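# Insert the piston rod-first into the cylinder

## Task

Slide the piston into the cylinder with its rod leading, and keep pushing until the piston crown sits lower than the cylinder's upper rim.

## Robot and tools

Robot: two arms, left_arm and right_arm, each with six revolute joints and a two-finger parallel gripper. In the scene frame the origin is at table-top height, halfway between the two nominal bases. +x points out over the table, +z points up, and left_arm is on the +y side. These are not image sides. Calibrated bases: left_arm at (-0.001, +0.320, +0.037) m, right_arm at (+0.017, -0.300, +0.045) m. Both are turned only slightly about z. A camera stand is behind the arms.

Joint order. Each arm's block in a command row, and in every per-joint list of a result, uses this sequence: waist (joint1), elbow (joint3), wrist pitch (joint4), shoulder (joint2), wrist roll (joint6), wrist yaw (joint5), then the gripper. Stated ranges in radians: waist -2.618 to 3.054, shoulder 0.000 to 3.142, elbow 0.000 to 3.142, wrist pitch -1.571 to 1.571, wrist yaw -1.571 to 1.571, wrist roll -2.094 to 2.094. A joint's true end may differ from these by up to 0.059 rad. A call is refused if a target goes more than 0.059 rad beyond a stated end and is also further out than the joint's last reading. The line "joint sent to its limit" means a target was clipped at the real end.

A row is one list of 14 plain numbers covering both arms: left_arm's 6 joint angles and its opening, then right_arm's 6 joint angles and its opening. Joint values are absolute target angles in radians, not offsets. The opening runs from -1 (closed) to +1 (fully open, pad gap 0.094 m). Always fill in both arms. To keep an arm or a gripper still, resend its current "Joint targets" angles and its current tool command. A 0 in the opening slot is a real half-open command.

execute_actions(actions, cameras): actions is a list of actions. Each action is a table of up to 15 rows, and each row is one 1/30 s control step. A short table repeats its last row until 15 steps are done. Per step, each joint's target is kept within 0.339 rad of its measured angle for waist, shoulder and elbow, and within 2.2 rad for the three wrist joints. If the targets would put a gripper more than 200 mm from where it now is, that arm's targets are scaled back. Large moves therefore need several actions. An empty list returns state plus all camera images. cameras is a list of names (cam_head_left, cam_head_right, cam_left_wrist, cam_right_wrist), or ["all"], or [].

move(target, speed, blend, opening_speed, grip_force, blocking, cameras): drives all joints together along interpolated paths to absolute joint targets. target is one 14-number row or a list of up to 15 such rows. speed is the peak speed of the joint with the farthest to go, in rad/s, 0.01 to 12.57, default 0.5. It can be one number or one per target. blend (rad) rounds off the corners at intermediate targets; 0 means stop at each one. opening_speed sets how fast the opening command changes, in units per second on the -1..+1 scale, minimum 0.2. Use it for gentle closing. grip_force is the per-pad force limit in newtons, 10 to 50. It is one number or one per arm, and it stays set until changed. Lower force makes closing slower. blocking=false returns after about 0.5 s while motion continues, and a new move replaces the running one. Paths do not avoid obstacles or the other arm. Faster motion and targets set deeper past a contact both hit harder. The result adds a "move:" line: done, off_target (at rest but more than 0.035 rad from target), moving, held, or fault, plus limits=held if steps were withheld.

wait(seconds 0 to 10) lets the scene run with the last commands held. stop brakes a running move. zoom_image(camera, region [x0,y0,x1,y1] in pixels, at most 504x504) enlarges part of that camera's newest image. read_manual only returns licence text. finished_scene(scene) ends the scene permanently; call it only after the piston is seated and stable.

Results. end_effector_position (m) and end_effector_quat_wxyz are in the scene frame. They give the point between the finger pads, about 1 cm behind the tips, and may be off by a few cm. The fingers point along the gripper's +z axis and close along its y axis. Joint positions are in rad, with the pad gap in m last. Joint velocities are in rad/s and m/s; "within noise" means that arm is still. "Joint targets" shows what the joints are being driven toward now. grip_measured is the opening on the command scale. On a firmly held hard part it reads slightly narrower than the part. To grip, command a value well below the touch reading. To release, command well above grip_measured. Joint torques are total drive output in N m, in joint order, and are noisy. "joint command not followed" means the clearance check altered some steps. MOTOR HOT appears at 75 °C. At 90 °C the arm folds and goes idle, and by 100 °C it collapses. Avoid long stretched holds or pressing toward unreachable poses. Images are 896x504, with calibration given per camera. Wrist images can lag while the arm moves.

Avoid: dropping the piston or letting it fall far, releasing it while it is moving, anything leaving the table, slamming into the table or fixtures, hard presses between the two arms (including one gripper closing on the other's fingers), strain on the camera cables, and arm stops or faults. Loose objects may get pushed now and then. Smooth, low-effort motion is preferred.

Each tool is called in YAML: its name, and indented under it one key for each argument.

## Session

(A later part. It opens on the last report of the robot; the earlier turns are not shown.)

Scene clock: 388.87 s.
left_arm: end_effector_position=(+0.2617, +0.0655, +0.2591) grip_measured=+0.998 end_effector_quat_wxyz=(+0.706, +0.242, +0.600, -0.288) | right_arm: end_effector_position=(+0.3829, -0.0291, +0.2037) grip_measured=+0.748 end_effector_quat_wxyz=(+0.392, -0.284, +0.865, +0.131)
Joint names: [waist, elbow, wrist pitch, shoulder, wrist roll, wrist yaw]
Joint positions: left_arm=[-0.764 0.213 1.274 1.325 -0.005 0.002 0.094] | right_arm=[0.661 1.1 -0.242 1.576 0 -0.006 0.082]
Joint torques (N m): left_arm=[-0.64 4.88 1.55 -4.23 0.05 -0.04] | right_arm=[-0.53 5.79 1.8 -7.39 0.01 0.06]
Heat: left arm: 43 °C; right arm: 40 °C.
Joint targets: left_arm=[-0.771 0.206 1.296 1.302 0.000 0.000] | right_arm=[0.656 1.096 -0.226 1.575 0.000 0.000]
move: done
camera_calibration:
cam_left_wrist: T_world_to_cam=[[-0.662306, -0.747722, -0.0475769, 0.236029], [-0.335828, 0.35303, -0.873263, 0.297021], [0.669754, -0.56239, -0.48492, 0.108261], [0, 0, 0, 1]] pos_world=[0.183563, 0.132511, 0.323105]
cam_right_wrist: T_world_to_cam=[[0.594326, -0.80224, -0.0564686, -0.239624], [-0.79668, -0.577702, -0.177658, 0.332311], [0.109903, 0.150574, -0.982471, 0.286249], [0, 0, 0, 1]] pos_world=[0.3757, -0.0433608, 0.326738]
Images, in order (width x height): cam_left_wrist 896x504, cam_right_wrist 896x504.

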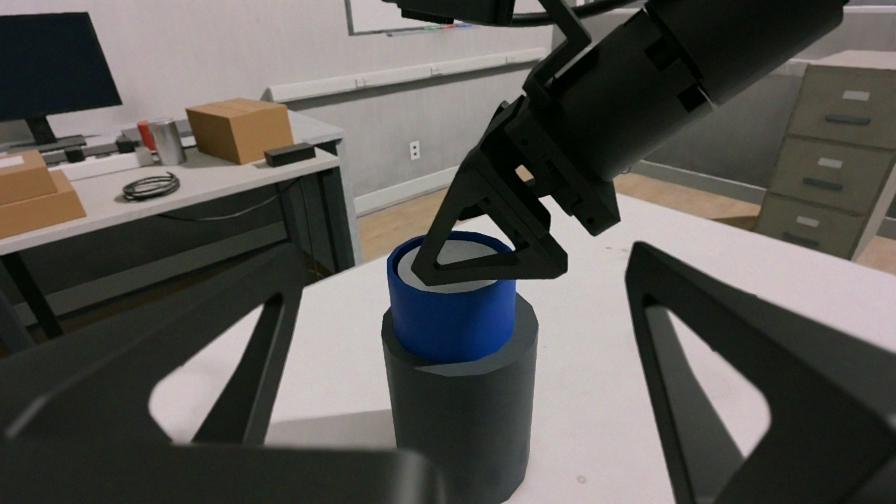

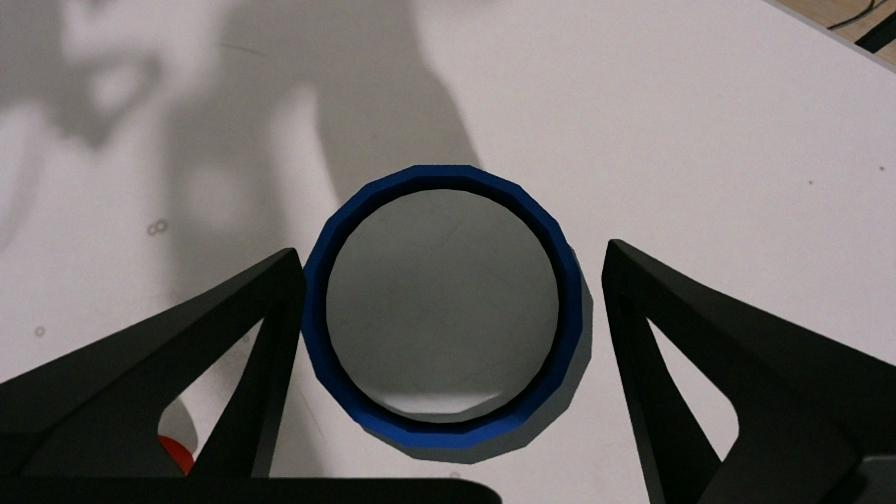

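move:
  target:
    - [-0.771, 0.206, 1.296, 1.302, 0.0, 0.0, 1.0, 0.678, 1.096, -0.226, 1.575, 0.0, 0.0, 1.0]
    - [-0.771, 0.206, 1.296, 1.302, 0.0, 0.0, 1.0, 0.678, 0.999, -0.102, 1.618, 0.0, 0.0, 1.0]
  speed: [0.1, 0.12]
  cameras: ["cam_left_wrist", "cam_right_wrist"]

Scene clock: 399.03 s.
left_arm: end_effector_position=(+0.2617, +0.0655, +0.2591) grip_measured=+0.998 end_effector_quat_wxyz=(+0.706, +0.242, +0.600, -0.288) | right_arm: end_effector_position=(+0.3796, -0.0251, +0.1743) grip_measured=+0.998 end_effector_quat_wxyz=(+0.392, -0.289, +0.863, +0.134)
Joint names: [waist, elbow, wrist pitch, shoulder, wrist roll, wrist yaw]
Joint positions: left_arm=[-0.764 0.213 1.274 1.325 -0.005 0.002 0.094] | right_arm=[0.673 1.011 -0.118 1.609 0 -0.006 0.094]
Joint torques (N m): left_arm=[-0.64 4.89 1.56 -4.23 0.05 -0.04] | right_arm=[0.55 5.09 1.82 -6.58 0.01 0.08]
Heat: left arm: 43 °C; right arm: 39 °C.
Joint targets: left_arm=[-0.771 0.206 1.296 1.302 0.000 0.000] | right_arm=[0.678 0.999 -0.102 1.618 0.000 0.000]
move: done
camera_calibration:
cam_left_wrist: T_world_to_cam=[[-0.662306, -0.747722, -0.0475769, 0.236029], [-0.335828, 0.35303, -0.873263, 0.297021], [0.669754, -0.56239, -0.48492, 0.108261], [0, 0, 0, 1]] pos_world=[0.183563, 0.132511, 0.323105]
cam_right_wrist: T_world_to_cam=[[0.603557, -0.79532, -0.056435, -0.239456], [-0.789824, -0.5867, -0.178777, 0.324075], [0.109074, 0.152476, -0.98227, 0.257377], [0, 0, 0, 1]] pos_world=[0.372415, -0.0395527, 0.297237]
Images, in order (width x height): cam_left_wrist 896x504, cam_right_wrist 896x504.

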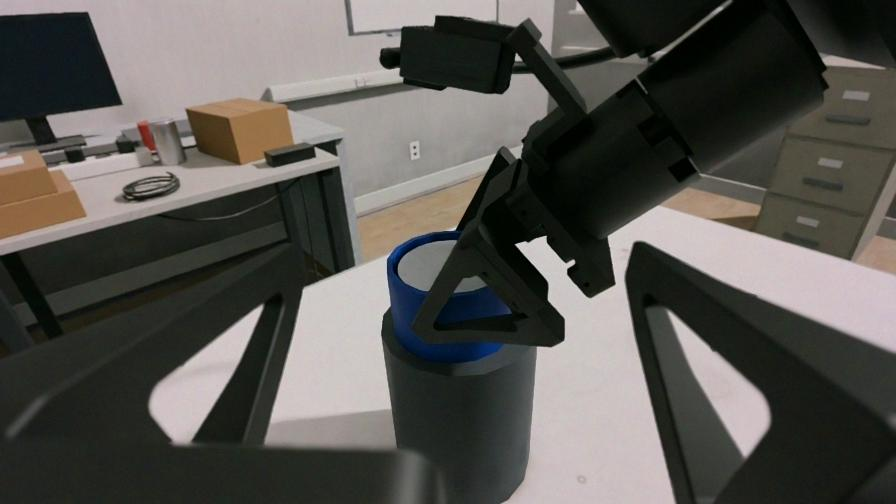

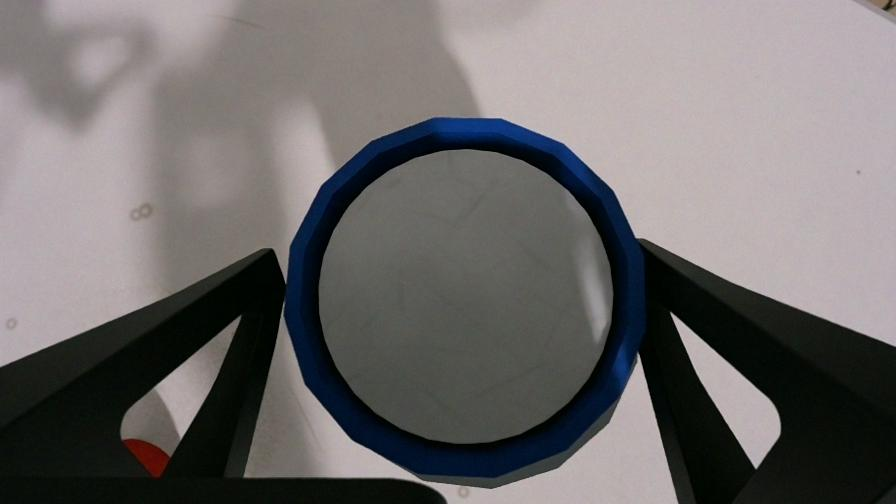

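move:
  target:
    - [-0.771, 0.206, 1.296, 1.302, 0.0, 0.0, 1.0, 0.678, 0.999, -0.102, 1.618, 0.0, 0.0, 0.7]
    - [-0.771, 0.206, 1.296, 1.302, 0.0, 0.0, 1.0, 0.659, 1.005, -0.157, 1.60, 0.0, 0.0, 0.7]
  speed: [0.1, 0.05]
  opening_speed: 0.4
  grip_force: [50, 25]
  cameras: ["cam_left_wrist", "cam_right_wrist"]

zoom_image:
  camera: "cam_right_wrist"
  region: [270, 100, 660, 490]

zoom_image:
  camera: "cam_left_wrist"
  region: [360, 200, 560, 400]

Scene clock: 404.73 s.
left_arm: end_effector_position=(+0.2617, +0.0655, +0.2591) grip_measured=+0.998 end_effector_quat_wxyz=(+0.706, +0.242, +0.600, -0.288) | right_arm: end_effector_position=(+0.3812, -0.0278, +0.1738) grip_measured=+0.732 end_effector_quat_wxyz=(+0.392, -0.286, +0.864, +0.132)
Joint names: [waist, elbow, wrist pitch, shoulder, wrist roll, wrist yaw]
Joint positions: left_arm=[-0.764 0.213 1.274 1.325 -0.005 0.002 0.094] | right_arm=[0.666 1.011 -0.12 1.609 0.001 -0.005 0.081]
Joint torques (N m): left_arm=[-0.64 4.88 1.55 -4.23 0.05 -0.04] | right_arm=[-0.61 5.49 1.19 -8.16 0.01 0.07]
Heat: left arm: 43 °C; right arm: 39 °C.
Joint targets: left_arm=[-0.771 0.206 1.296 1.302 0.000 0.000] | right_arm=[0.659 1.005 -0.157 1.600 0.000 0.000]
grip_force (N): 50, 25
move: off_target (right_arm); right_arm: the wrist pitch is farthest, 0.037 rad from its target
camera_calibration:
cam_left_wrist: T_world_to_cam=[[-0.662306, -0.747722, -0.0475769, 0.236029], [-0.335828, 0.35303, -0.873263, 0.297021], [0.669754, -0.56239, -0.48492, 0.108261], [0, 0, 0, 1]] pos_world=[0.183563, 0.132511, 0.323105]
cam_right_wrist: T_world_to_cam=[[0.597348, -0.800025, -0.0559996, -0.240414], [-0.794582, -0.580928, -0.17653, 0.325289], [0.108697, 0.149946, -0.982701, 0.25733], [0, 0, 0, 1]] pos_world=[0.374108, -0.0419534, 0.296839]
Images, in order (width x height): cam_left_wrist 896x504, cam_right_wrist 896x504.

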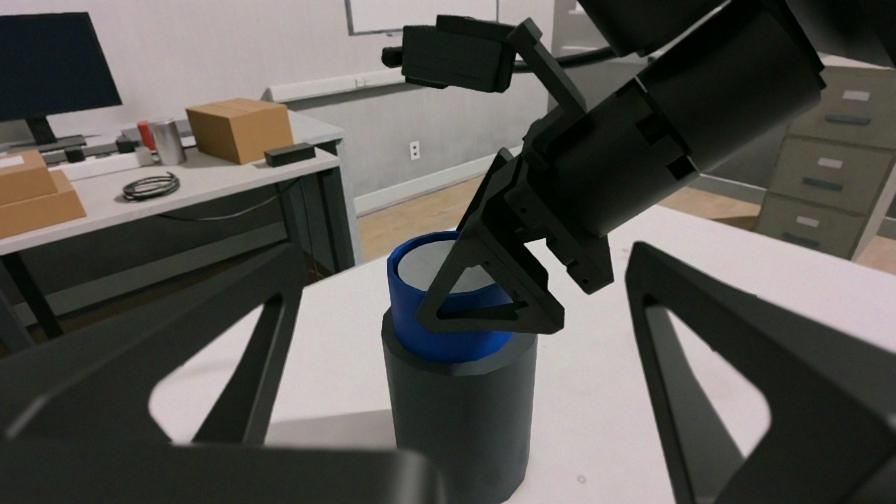

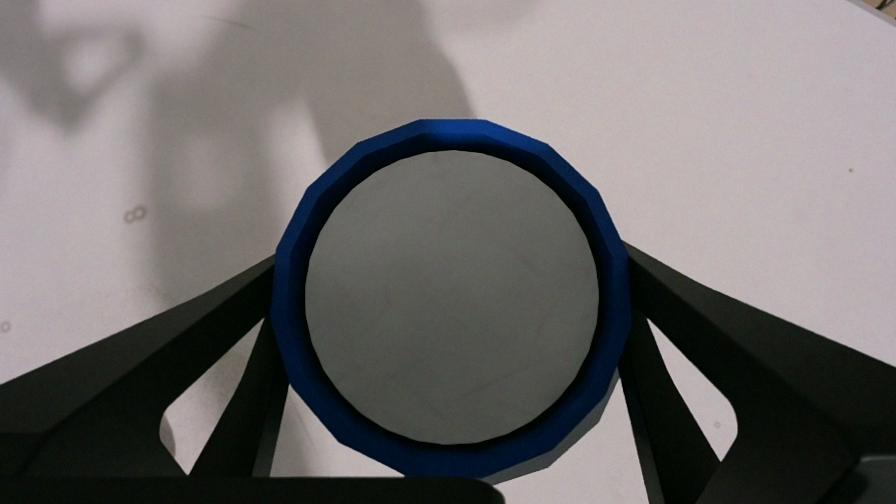

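Scaled by 1.292 from the camera's 896x504 image, which has a finer 1280x720 frame.

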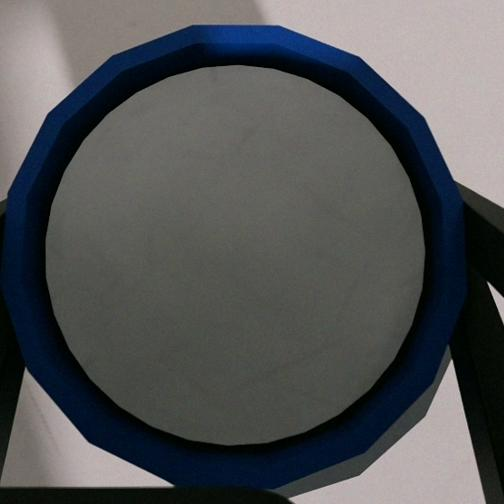

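Scaled by 2.520 from the camera's 896x504 image, which has a finer 1280x720 frame.

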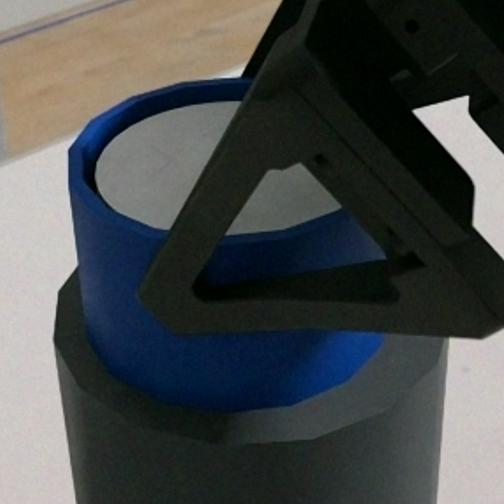

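move:
  target: [-0.771, 0.206, 1.296, 1.302, 0.0, 0.0, 1.0, 0.659, 1.000, -0.190, 1.585, 0.0, 0.0, 0.7]
  speed: 0.05
  cameras: ["cam_left_wrist"]

zoom_image:
  camera: "cam_left_wrist"
  region: [360, 200, 560, 400]

Scene clock: 406.40 s.
left_arm: end_effector_position=(+0.2617, +0.0655, +0.2591) grip_measured=+0.998 end_effector_quat_wxyz=(+0.706, +0.242, +0.600, -0.288) | right_arm: end_effector_position=(+0.3798, -0.0288, +0.1734) grip_measured=+0.732 end_effector_quat_wxyz=(+0.389, -0.287, +0.866, +0.131)
Joint names: [waist, elbow, wrist pitch, shoulder, wrist roll, wrist yaw]
Joint positions: left_arm=[-0.764 0.213 1.274 1.325 -0.005 0.002 0.094] | right_arm=[0.666 1.011 -0.131 1.606 0 -0.005 0.081]
Joint torques (N m): left_arm=[-0.64 4.88 1.55 -4.22 0.05 -0.04] | right_arm=[-0.68 5.15 0.93 -9.28 0.02 0.04]
Heat: left arm: 43 °C; right arm: 39 °C.
Joint targets: left_arm=[-0.771 0.206 1.296 1.302 0.000 0.000] | right_arm=[0.659 1.000 -0.190 1.585 0.000 0.000]
grip_force (N): 50, 25
move: off_target (right_arm); right_arm: the wrist pitch is farthest, 0.059 rad from its target
camera_calibration:
cam_left_wrist: T_world_to_cam=[[-0.662306, -0.747722, -0.0475769, 0.236029], [-0.335828, 0.35303, -0.873263, 0.297021], [0.669754, -0.56239, -0.48492, 0.108261], [0, 0, 0, 1]] pos_world=[0.183563, 0.132511, 0.323105]
Images, in order (width x height): cam_left_wrist 896x504.

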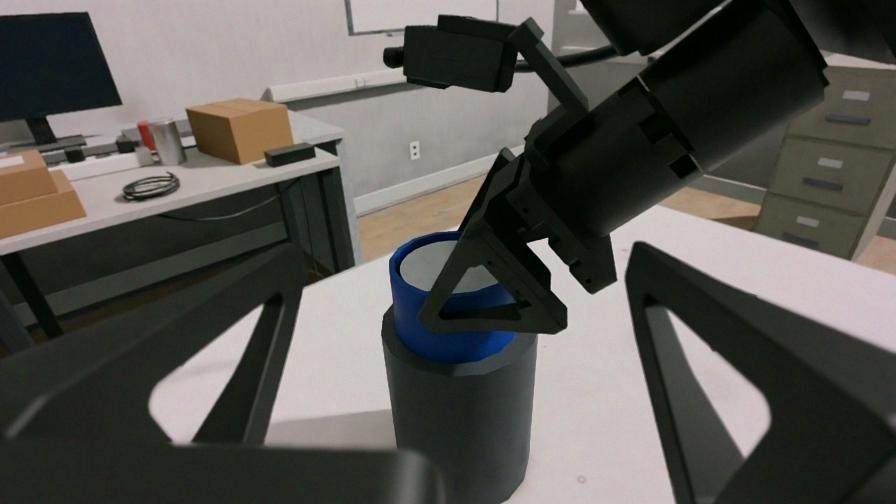

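Scaled by 2.520 from the camera's 896x504 image, which has a finer 1280x720 frame.

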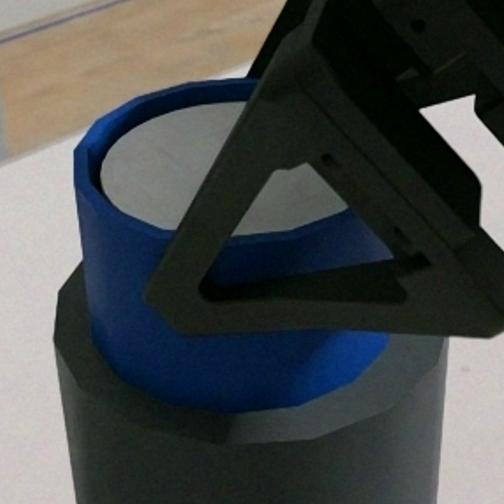

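move:
  target: [-0.771, 0.206, 1.296, 1.302, 0.0, 0.0, 1.0, 0.659, 1.000, -0.210, 1.580, 0.0, 0.0, 0.7]
  speed: 0.04
  cameras: ["cam_left_wrist", "cam_right_wrist"]

zoom_image:
  camera: "cam_left_wrist"
  region: [360, 200, 560, 400]

zoom_image:
  camera: "cam_right_wrist"
  region: [270, 100, 660, 490]

Scene clock: 407.73 s.
left_arm: end_effector_position=(+0.2617, +0.0655, +0.2591) grip_measured=+0.998 end_effector_quat_wxyz=(+0.706, +0.242, +0.600, -0.288) | right_arm: end_effector_position=(+0.3780, -0.0302, +0.1733) grip_measured=+0.732 end_effector_quat_wxyz=(+0.385, -0.288, +0.867, +0.130)
Joint names: [waist, elbow, wrist pitch, shoulder, wrist roll, wrist yaw]
Joint positions: left_arm=[-0.764 0.213 1.274 1.325 -0.005 0.002 0.094] | right_arm=[0.666 1.011 -0.144 1.6 0 -0.005 0.081]
Joint torques (N m): left_arm=[-0.62 4.89 1.56 -4.23 0.05 -0.05] | right_arm=[-0.61 5.14 0.84 -9.16 0 0.05]
Heat: left arm: 43 °C; right arm: 39 °C.
Joint targets: left_arm=[-0.771 0.206 1.296 1.302 0.000 0.000] | right_arm=[0.659 1.000 -0.210 1.580 0.000 0.000]
grip_force (N): 50, 25
move: off_target (right_arm); right_arm: the wrist pitch is farthest, 0.066 rad from its target
camera_calibration:
cam_left_wrist: T_world_to_cam=[[-0.662306, -0.747722, -0.0475769, 0.236029], [-0.335828, 0.35303, -0.873263, 0.297021], [0.669754, -0.56239, -0.48492, 0.108261], [0, 0, 0, 1]] pos_world=[0.183563, 0.132511, 0.323105]
cam_right_wrist: T_world_to_cam=[[0.597168, -0.800196, -0.0554589, -0.2405], [-0.79617, -0.58292, -0.162227, 0.319351], [0.0974854, 0.141032, -0.985194, 0.26185], [0, 0, 0, 1]] pos_world=[0.37235, -0.0432197, 0.296442]
Images, in order (width x height): cam_left_wrist 896x504, cam_right_wrist 896x504.

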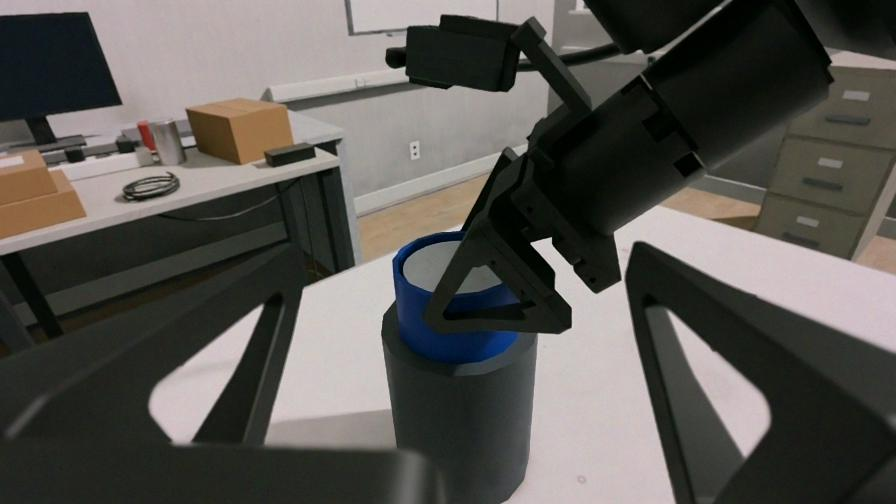

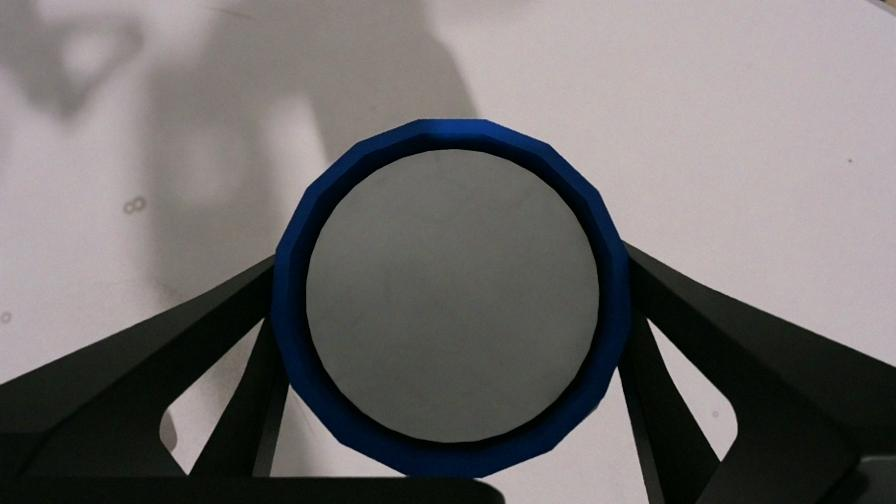

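Scaled by 2.520 from the camera's 896x504 image, which has a finer 1280x720 frame.

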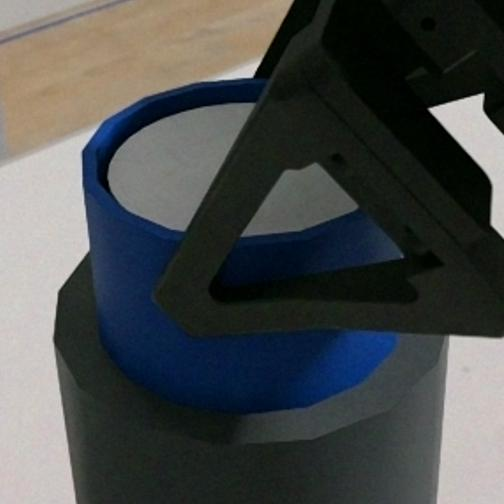

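Scaled by 1.292 from the camera's 896x504 image, which has a finer 1280x720 frame.

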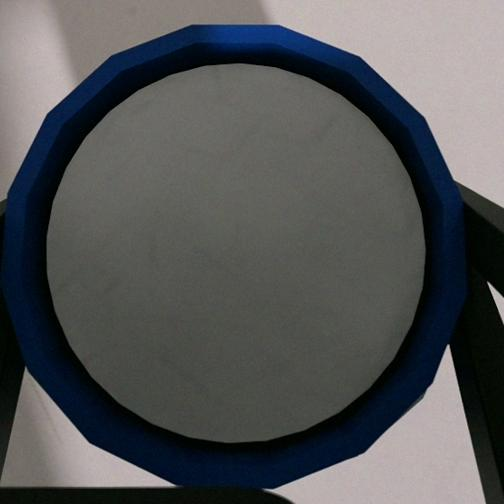

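move:
  target: [-0.771, 0.206, 1.296, 1.302, 0.0, 0.0, 1.0, 0.659, 1.000, -0.219, 1.577, 0.0, 0.0, 0.7]
  speed: 0.04
  cameras: ["cam_left_wrist", "cam_right_wrist"]

zoom_image:
  camera: "cam_left_wrist"
  region: [360, 200, 560, 400]

Scene clock: 409.23 s.
left_arm: end_effector_position=(+0.2617, +0.0655, +0.2591) grip_measured=+0.998 end_effector_quat_wxyz=(+0.706, +0.242, +0.600, -0.288) | right_arm: end_effector_position=(+0.3779, -0.0302, +0.1731) grip_measured=+0.732 end_effector_quat_wxyz=(+0.385, -0.288, +0.867, +0.130)
Joint names: [waist, elbow, wrist pitch, shoulder, wrist roll, wrist yaw]
Joint positions: left_arm=[-0.764 0.213 1.274 1.325 -0.005 0.002 0.094] | right_arm=[0.666 1.011 -0.144 1.6 0 -0.005 0.081]
Joint torques (N m): left_arm=[-0.64 4.89 1.56 -4.23 0.05 -0.05] | right_arm=[-0.69 5.12 0.74 -9.4 0.03 0.06]
Heat: left arm: 43 °C; right arm: 39 °C.
Joint targets: left_arm=[-0.771 0.206 1.296 1.302 0.000 0.000] | right_arm=[0.659 1.000 -0.219 1.577 0.000 0.000]
grip_force (N): 50, 25
move: off_target (right_arm); right_arm: the wrist pitch is farthest, 0.075 rad from its target
camera_calibration:
cam_left_wrist: T_world_to_cam=[[-0.662306, -0.747722, -0.0475769, 0.236029], [-0.335828, 0.35303, -0.873263, 0.297021], [0.669754, -0.56239, -0.48492, 0.108261], [0, 0, 0, 1]] pos_world=[0.183563, 0.132511, 0.323105]
cam_right_wrist: T_world_to_cam=[[0.597107, -0.800239, -0.0555045, -0.240471], [-0.796289, -0.582957, -0.161507, 0.319167], [0.0968873, 0.140634, -0.985309, 0.26199], [0, 0, 0, 1]] pos_world=[0.372353, -0.0432183, 0.296342]
Images, in order (width x height): cam_left_wrist 896x504, cam_right_wrist 896x504.

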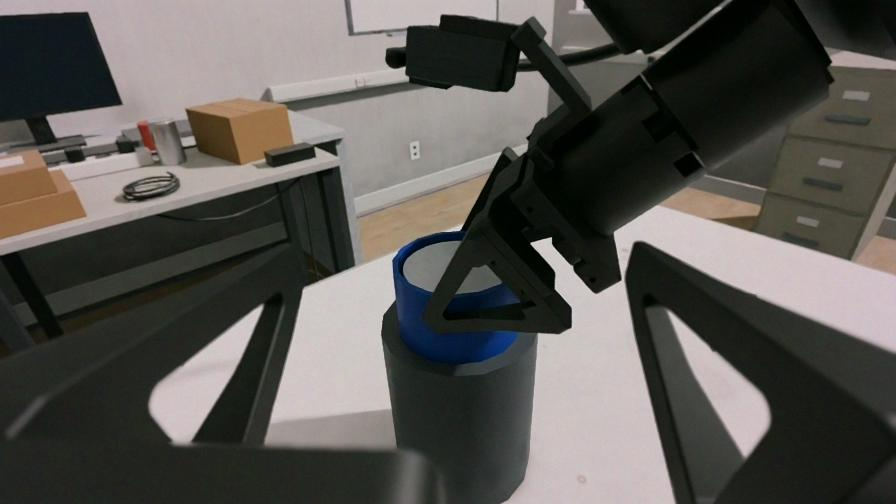

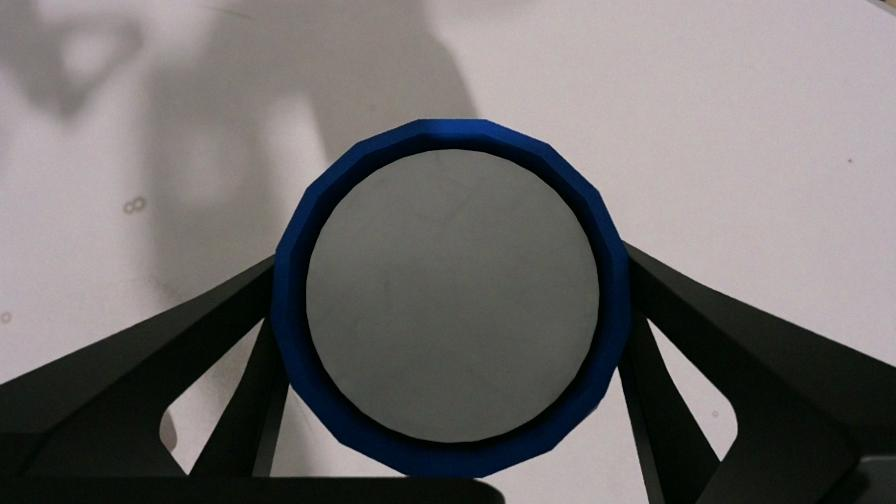

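Scaled by 2.520 from the camera's 896x504 image, which has a finer 1280x720 frame.

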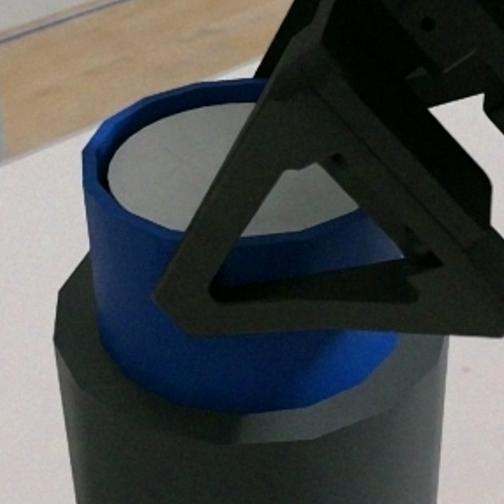

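execute_actions:
  actions: []

Scene clock: 412.53 s.
left_arm: end_effector_position=(+0.2617, +0.0655, +0.2591) grip_measured=+0.998 end_effector_quat_wxyz=(+0.706, +0.242, +0.600, -0.288) | right_arm: end_effector_position=(+0.3779, -0.0302, +0.1731) grip_measured=+0.732 end_effector_quat_wxyz=(+0.385, -0.288, +0.867, +0.130)
Joint names: [waist, elbow, wrist pitch, shoulder, wrist roll, wrist yaw]
Joint positions: left_arm=[-0.764 0.213 1.274 1.325 -0.005 0.002 0.094] | right_arm=[0.666 1.011 -0.144 1.6 0 -0.005 0.081]
Joint velocities: within noise
Joint torques (N m): left_arm=[-0.64 4.89 1.55 -4.23 0.05 -0.05] | right_arm=[-0.65 5.14 0.73 -9.5 0 0.06]
Motor temperatures (°C): left_arm=[28 30 43 30 26 27 26] | right_arm=[30 33 38 32 28 29 30]
Heat: left arm: 43 °C; right arm: 38 °C.
Joint targets: left_arm=[-0.771 0.206 1.296 1.302 0.000 0.000] | right_arm=[0.659 1.000 -0.219 1.577 0.000 0.000]
Tool commands: left_gripper/opening=+1.0 right_gripper/opening=+0.7
grip_force (N): 50, 25
camera_calibration:
cam_left_wrist: T_world_to_cam=[[-0.662306, -0.747722, -0.0475769, 0.236029], [-0.335828, 0.35303, -0.873263, 0.297021], [0.669754, -0.56239, -0.48492, 0.108261], [0, 0, 0, 1]] pos_world=[0.183563, 0.132511, 0.323105]
cam_right_wrist: T_world_to_cam=[[0.597107, -0.800239, -0.0555045, -0.240471], [-0.796289, -0.582957, -0.161507, 0.319167], [0.0968873, 0.140634, -0.985309, 0.26199], [0, 0, 0, 1]] pos_world=[0.372353, -0.0432183, 0.296342]

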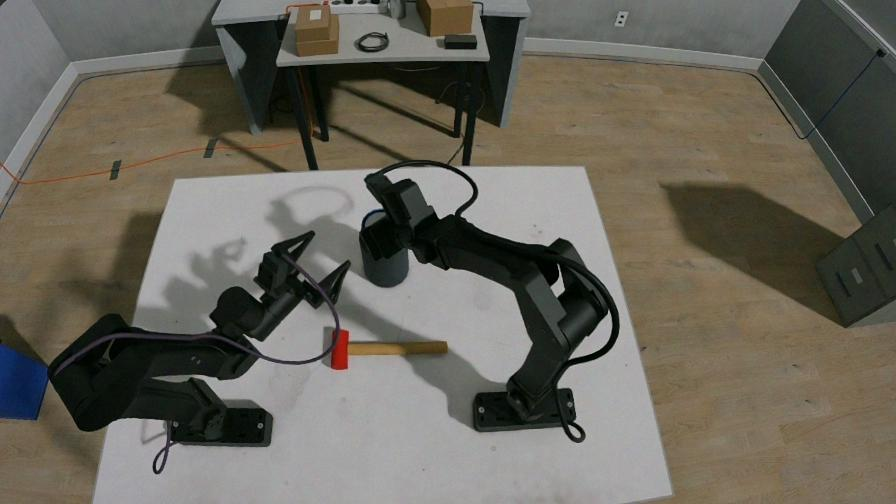

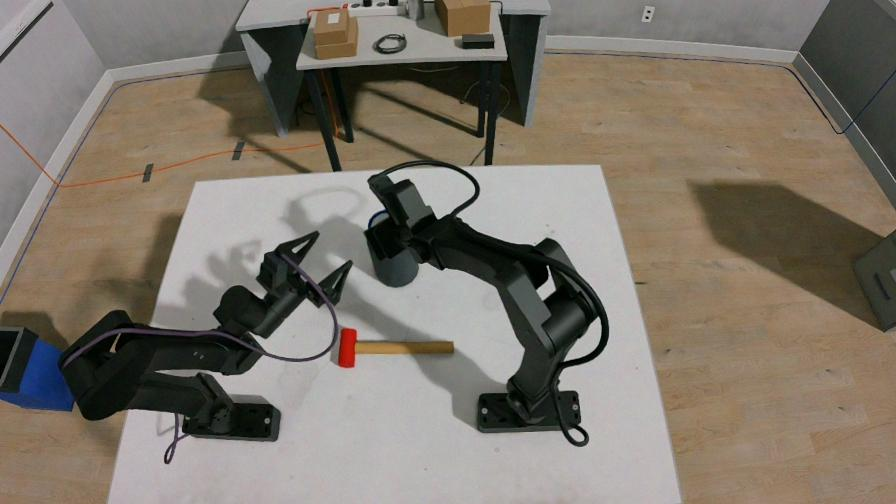

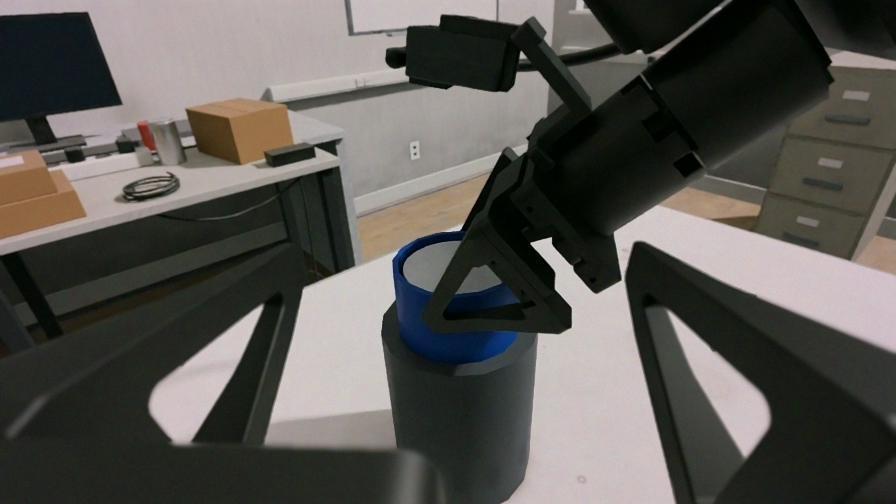

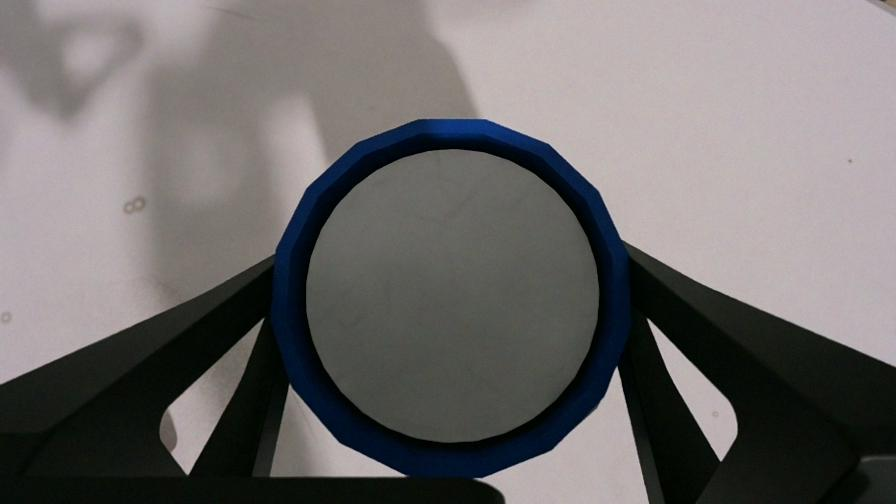

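zoom_image:
  camera: "cam_left_wrist"
  region: [360, 200, 560, 400]

zoom_image:
  camera: "cam_right_wrist"
  region: [250, 100, 650, 500]

Scaled by 2.520 from the camera's 896x504 image, which has a finer 1280x720 frame.

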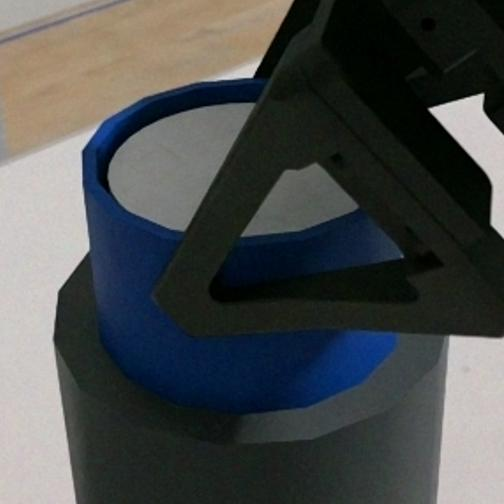

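Scaled by 1.260 from the camera's 896x504 image, which has a finer 1280x720 frame.

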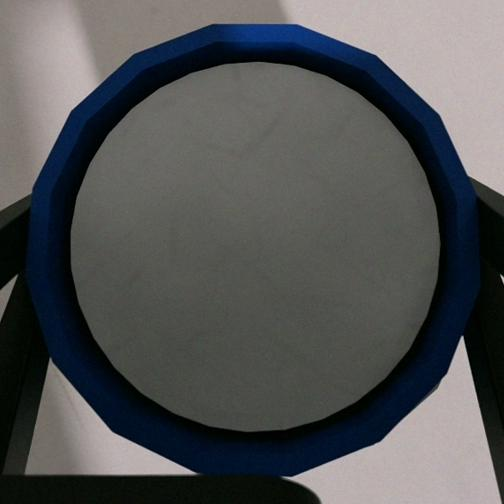

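move:
  target: [-0.771, 0.206, 1.296, 1.302, 0, 0, 1.0, 0.659, 1.000, -0.232, 1.577, 0, 0, 0.7]
  speed: 0.05
  cameras: ["cam_left_wrist", "cam_right_wrist"]

zoom_image:
  camera: "cam_left_wrist"
  region: [360, 200, 560, 400]

Scene clock: 417.33 s.
left_arm: end_effector_position=(+0.2617, +0.0655, +0.2591) grip_measured=+0.998 end_effector_quat_wxyz=(+0.706, +0.242, +0.600, -0.288) | right_arm: end_effector_position=(+0.3778, -0.0303, +0.1730) grip_measured=+0.732 end_effector_quat_wxyz=(+0.385, -0.288, +0.867, +0.129)
Joint names: [waist, elbow, wrist pitch, shoulder, wrist roll, wrist yaw]
Joint positions: left_arm=[-0.764 0.213 1.274 1.325 -0.005 0.002 0.094] | right_arm=[0.666 1.011 -0.145 1.6 0 -0.005 0.081]
Joint torques (N m): left_arm=[-0.65 4.89 1.56 -4.25 0.05 -0.04] | right_arm=[-0.73 5.09 0.6 -9.44 0.04 0.04]
Heat: left arm: 44 °C; right arm: 38 °C.
Joint targets: left_arm=[-0.771 0.206 1.296 1.302 0.000 0.000] | right_arm=[0.659 1.000 -0.232 1.577 0.000 0.000]
grip_force (N): 50, 25
move: off_target (right_arm); right_arm: the wrist pitch is farthest, 0.087 rad from its target
camera_calibration:
cam_left_wrist: T_world_to_cam=[[-0.662306, -0.747722, -0.0475769, 0.236029], [-0.335828, 0.35303, -0.873263, 0.297021], [0.669754, -0.56239, -0.48492, 0.108261], [0, 0, 0, 1]] pos_world=[0.183563, 0.132511, 0.323105]
cam_right_wrist: T_world_to_cam=[[0.597022, -0.800304, -0.0554742, -0.240483], [-0.796425, -0.582987, -0.160728, 0.318818], [0.0962907, 0.140139, -0.985439, 0.262056], [0, 0, 0, 1]] pos_world=[0.372255, -0.0433166, 0.296142]
Images, in order (width x height): cam_left_wrist 896x504, cam_right_wrist 896x504.

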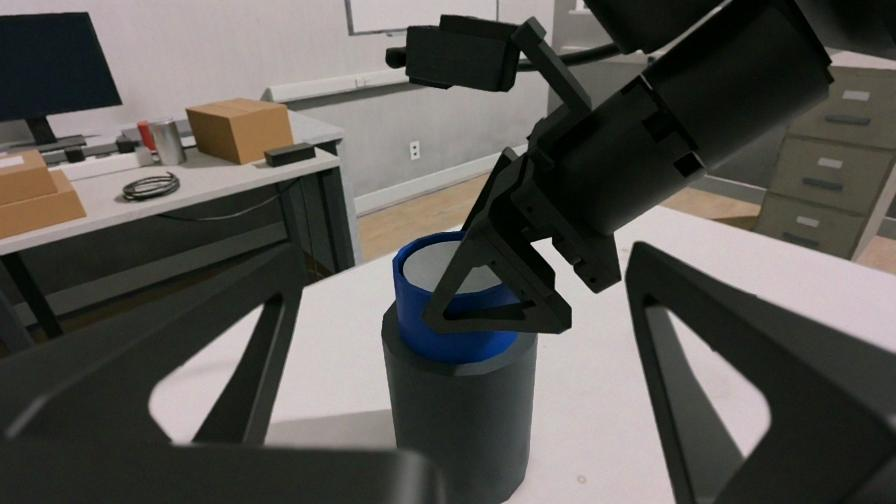

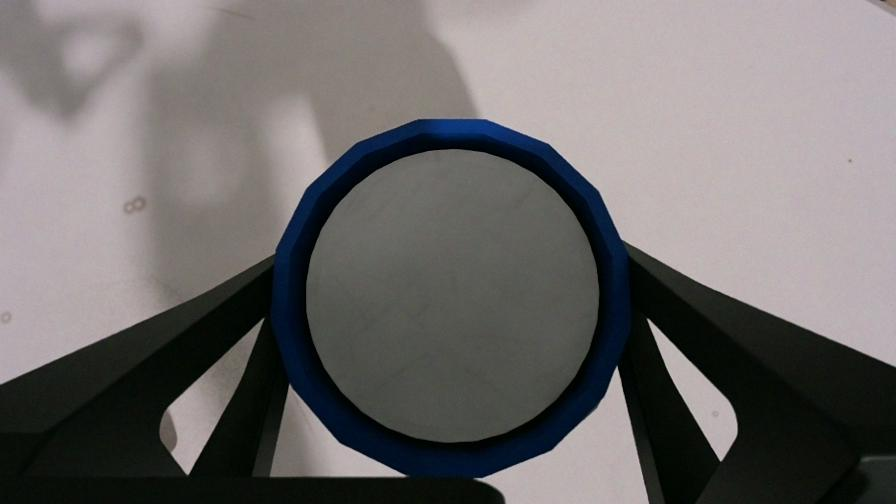

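Scaled by 2.520 from the camera's 896x504 image, which has a finer 1280x720 frame.

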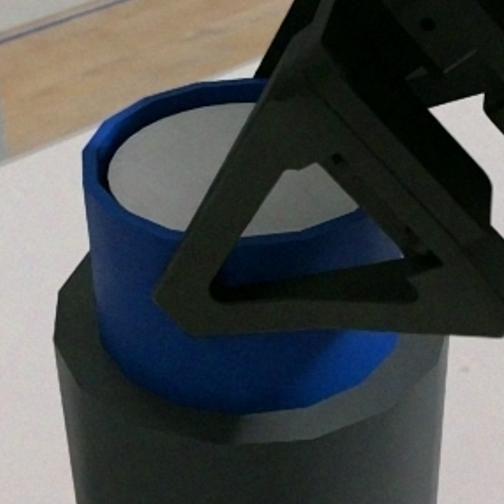

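move:
  target: [-0.771, 0.206, 1.296, 1.302, 0, 0, 1.0, 0.659, 1.000, -0.245, 1.577, 0, 0, 0.7]
  speed: 0.05
  cameras: ["cam_left_wrist"]

zoom_image:
  camera: "cam_left_wrist"
  region: [360, 200, 560, 400]

move:
  target: [-0.771, 0.206, 1.296, 1.302, 0, 0, 1.0, 0.659, 1.000, -0.256, 1.577, 0, 0, 0.7]
  speed: 0.05
  cameras: ["cam_left_wrist"]

zoom_image:
  camera: "cam_left_wrist"
  region: [360, 200, 560, 400]

Scene clock: 418.77 s.
left_arm: end_effector_position=(+0.2617, +0.0655, +0.2591) grip_measured=+0.998 end_effector_quat_wxyz=(+0.706, +0.242, +0.600, -0.288) | right_arm: end_effector_position=(+0.3755, -0.0320, +0.1731) grip_measured=+0.732 end_effector_quat_wxyz=(+0.381, -0.288, +0.869, +0.128)
Joint names: [waist, elbow, wrist pitch, shoulder, wrist roll, wrist yaw]
Joint positions: left_arm=[-0.764 0.213 1.274 1.325 -0.005 0.002 0.094] | right_arm=[0.666 1.011 -0.162 1.593 0 -0.005 0.081]
Joint torques (N m): left_arm=[-0.64 4.88 1.56 -4.23 0.05 -0.04] | right_arm=[-0.62 5.22 0.64 -8.59 0.02 0.04]
Heat: left arm: 44 °C; right arm: 38 °C.
Joint targets: left_arm=[-0.771 0.206 1.296 1.302 0.000 0.000] | right_arm=[0.659 1.000 -0.245 1.577 0.000 0.000]
grip_force (N): 50, 25
move: off_target (right_arm); right_arm: the wrist pitch is farthest, 0.083 rad from its target
camera_calibration:
cam_left_wrist: T_world_to_cam=[[-0.662306, -0.747722, -0.0475769, 0.236029], [-0.335828, 0.35303, -0.873263, 0.297021], [0.669754, -0.56239, -0.48492, 0.108261], [0, 0, 0, 1]] pos_world=[0.183563, 0.132511, 0.323105]
Images, in order (width x height): cam_left_wrist 896x504.

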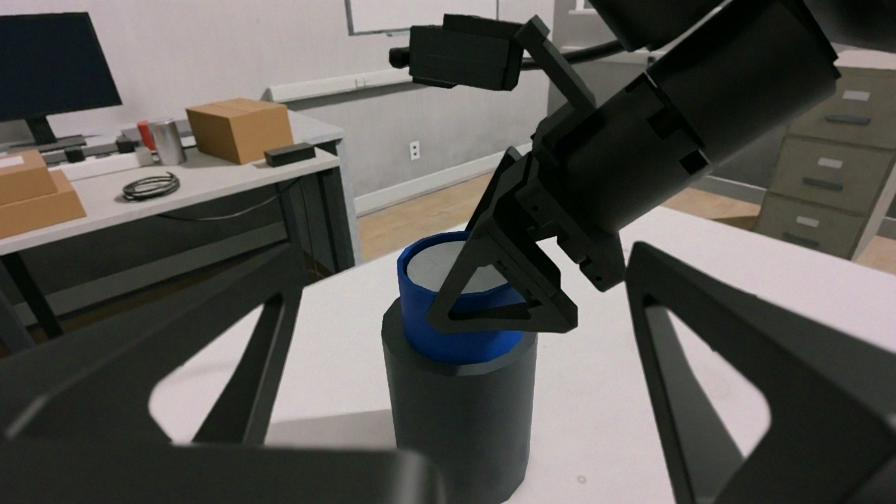

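Scaled by 2.520 from the camera's 896x504 image, which has a finer 1280x720 frame.

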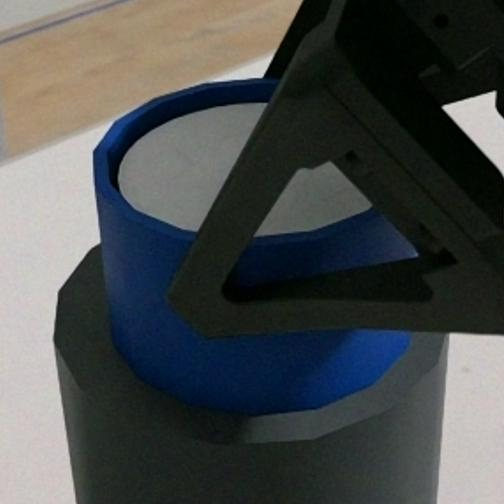

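Scene clock: 419.47 s.
left_arm: end_effector_position=(+0.2617, +0.0655, +0.2591) grip_measured=+0.998 end_effector_quat_wxyz=(+0.706, +0.242, +0.600, -0.288) | right_arm: end_effector_position=(+0.3753, -0.0322, +0.1729) grip_measured=+0.732 end_effector_quat_wxyz=(+0.380, -0.288, +0.869, +0.128)
Joint names: [waist, elbow, wrist pitch, shoulder, wrist roll, wrist yaw]
Joint positions: left_arm=[-0.764 0.213 1.274 1.325 -0.005 0.002 0.094] | right_arm=[0.666 1.011 -0.163 1.593 0 -0.005 0.081]
Joint torques (N m): left_arm=[-0.65 4.89 1.55 -4.23 0.05 -0.05] | right_arm=[-0.75 5.2 0.5 -8.77 0.01 0.03]
Heat: left arm: 44 °C; right arm: 38 °C.
Joint targets: left_arm=[-0.771 0.206 1.296 1.302 0.000 0.000] | right_arm=[0.659 1.000 -0.256 1.577 0.000 0.000]
grip_force (N): 50, 25
move: off_target (right_arm); right_arm: the wrist pitch is farthest, 0.093 rad from its target
camera_calibration:
cam_left_wrist: T_world_to_cam=[[-0.662306, -0.747722, -0.0475769, 0.236029], [-0.335828, 0.35303, -0.873263, 0.297021], [0.669754, -0.56239, -0.48492, 0.108261], [0, 0, 0, 1]] pos_world=[0.183563, 0.132511, 0.323105]
Images, in order (width x height): cam_left_wrist 896x504.

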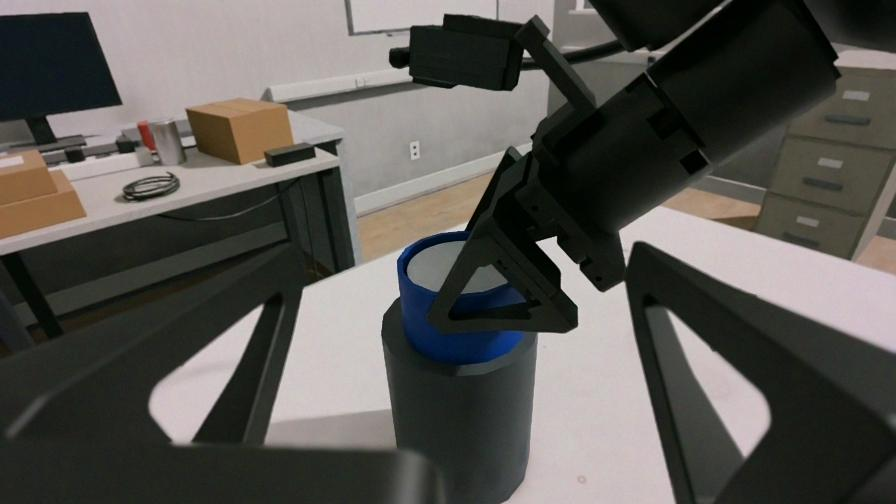

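Scaled by 2.520 from the camera's 896x504 image, which has a finer 1280x720 frame.

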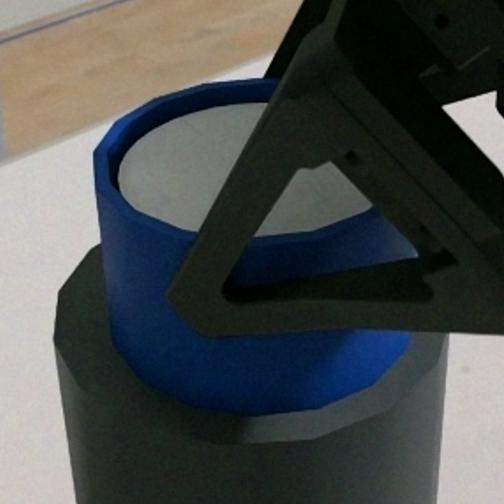

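zoom_image:
  camera: "cam_left_wrist"
  region: [375, 300, 475, 400]

zoom_image:
  camera: "cam_left_wrist"
  region: [450, 300, 550, 400]

Scaled by 5.040 from the camera's 896x504 image, which has a finer 1280x720 frame.

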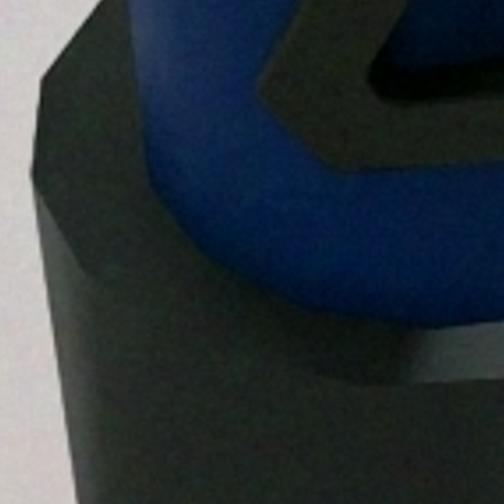

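Scaled by 5.040 from the camera's 896x504 image, which has a finer 1280x720 frame.

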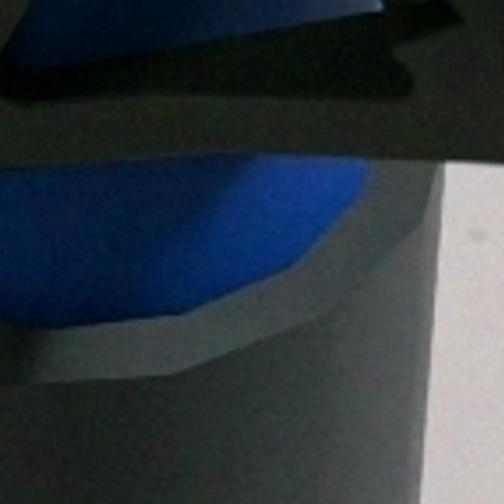

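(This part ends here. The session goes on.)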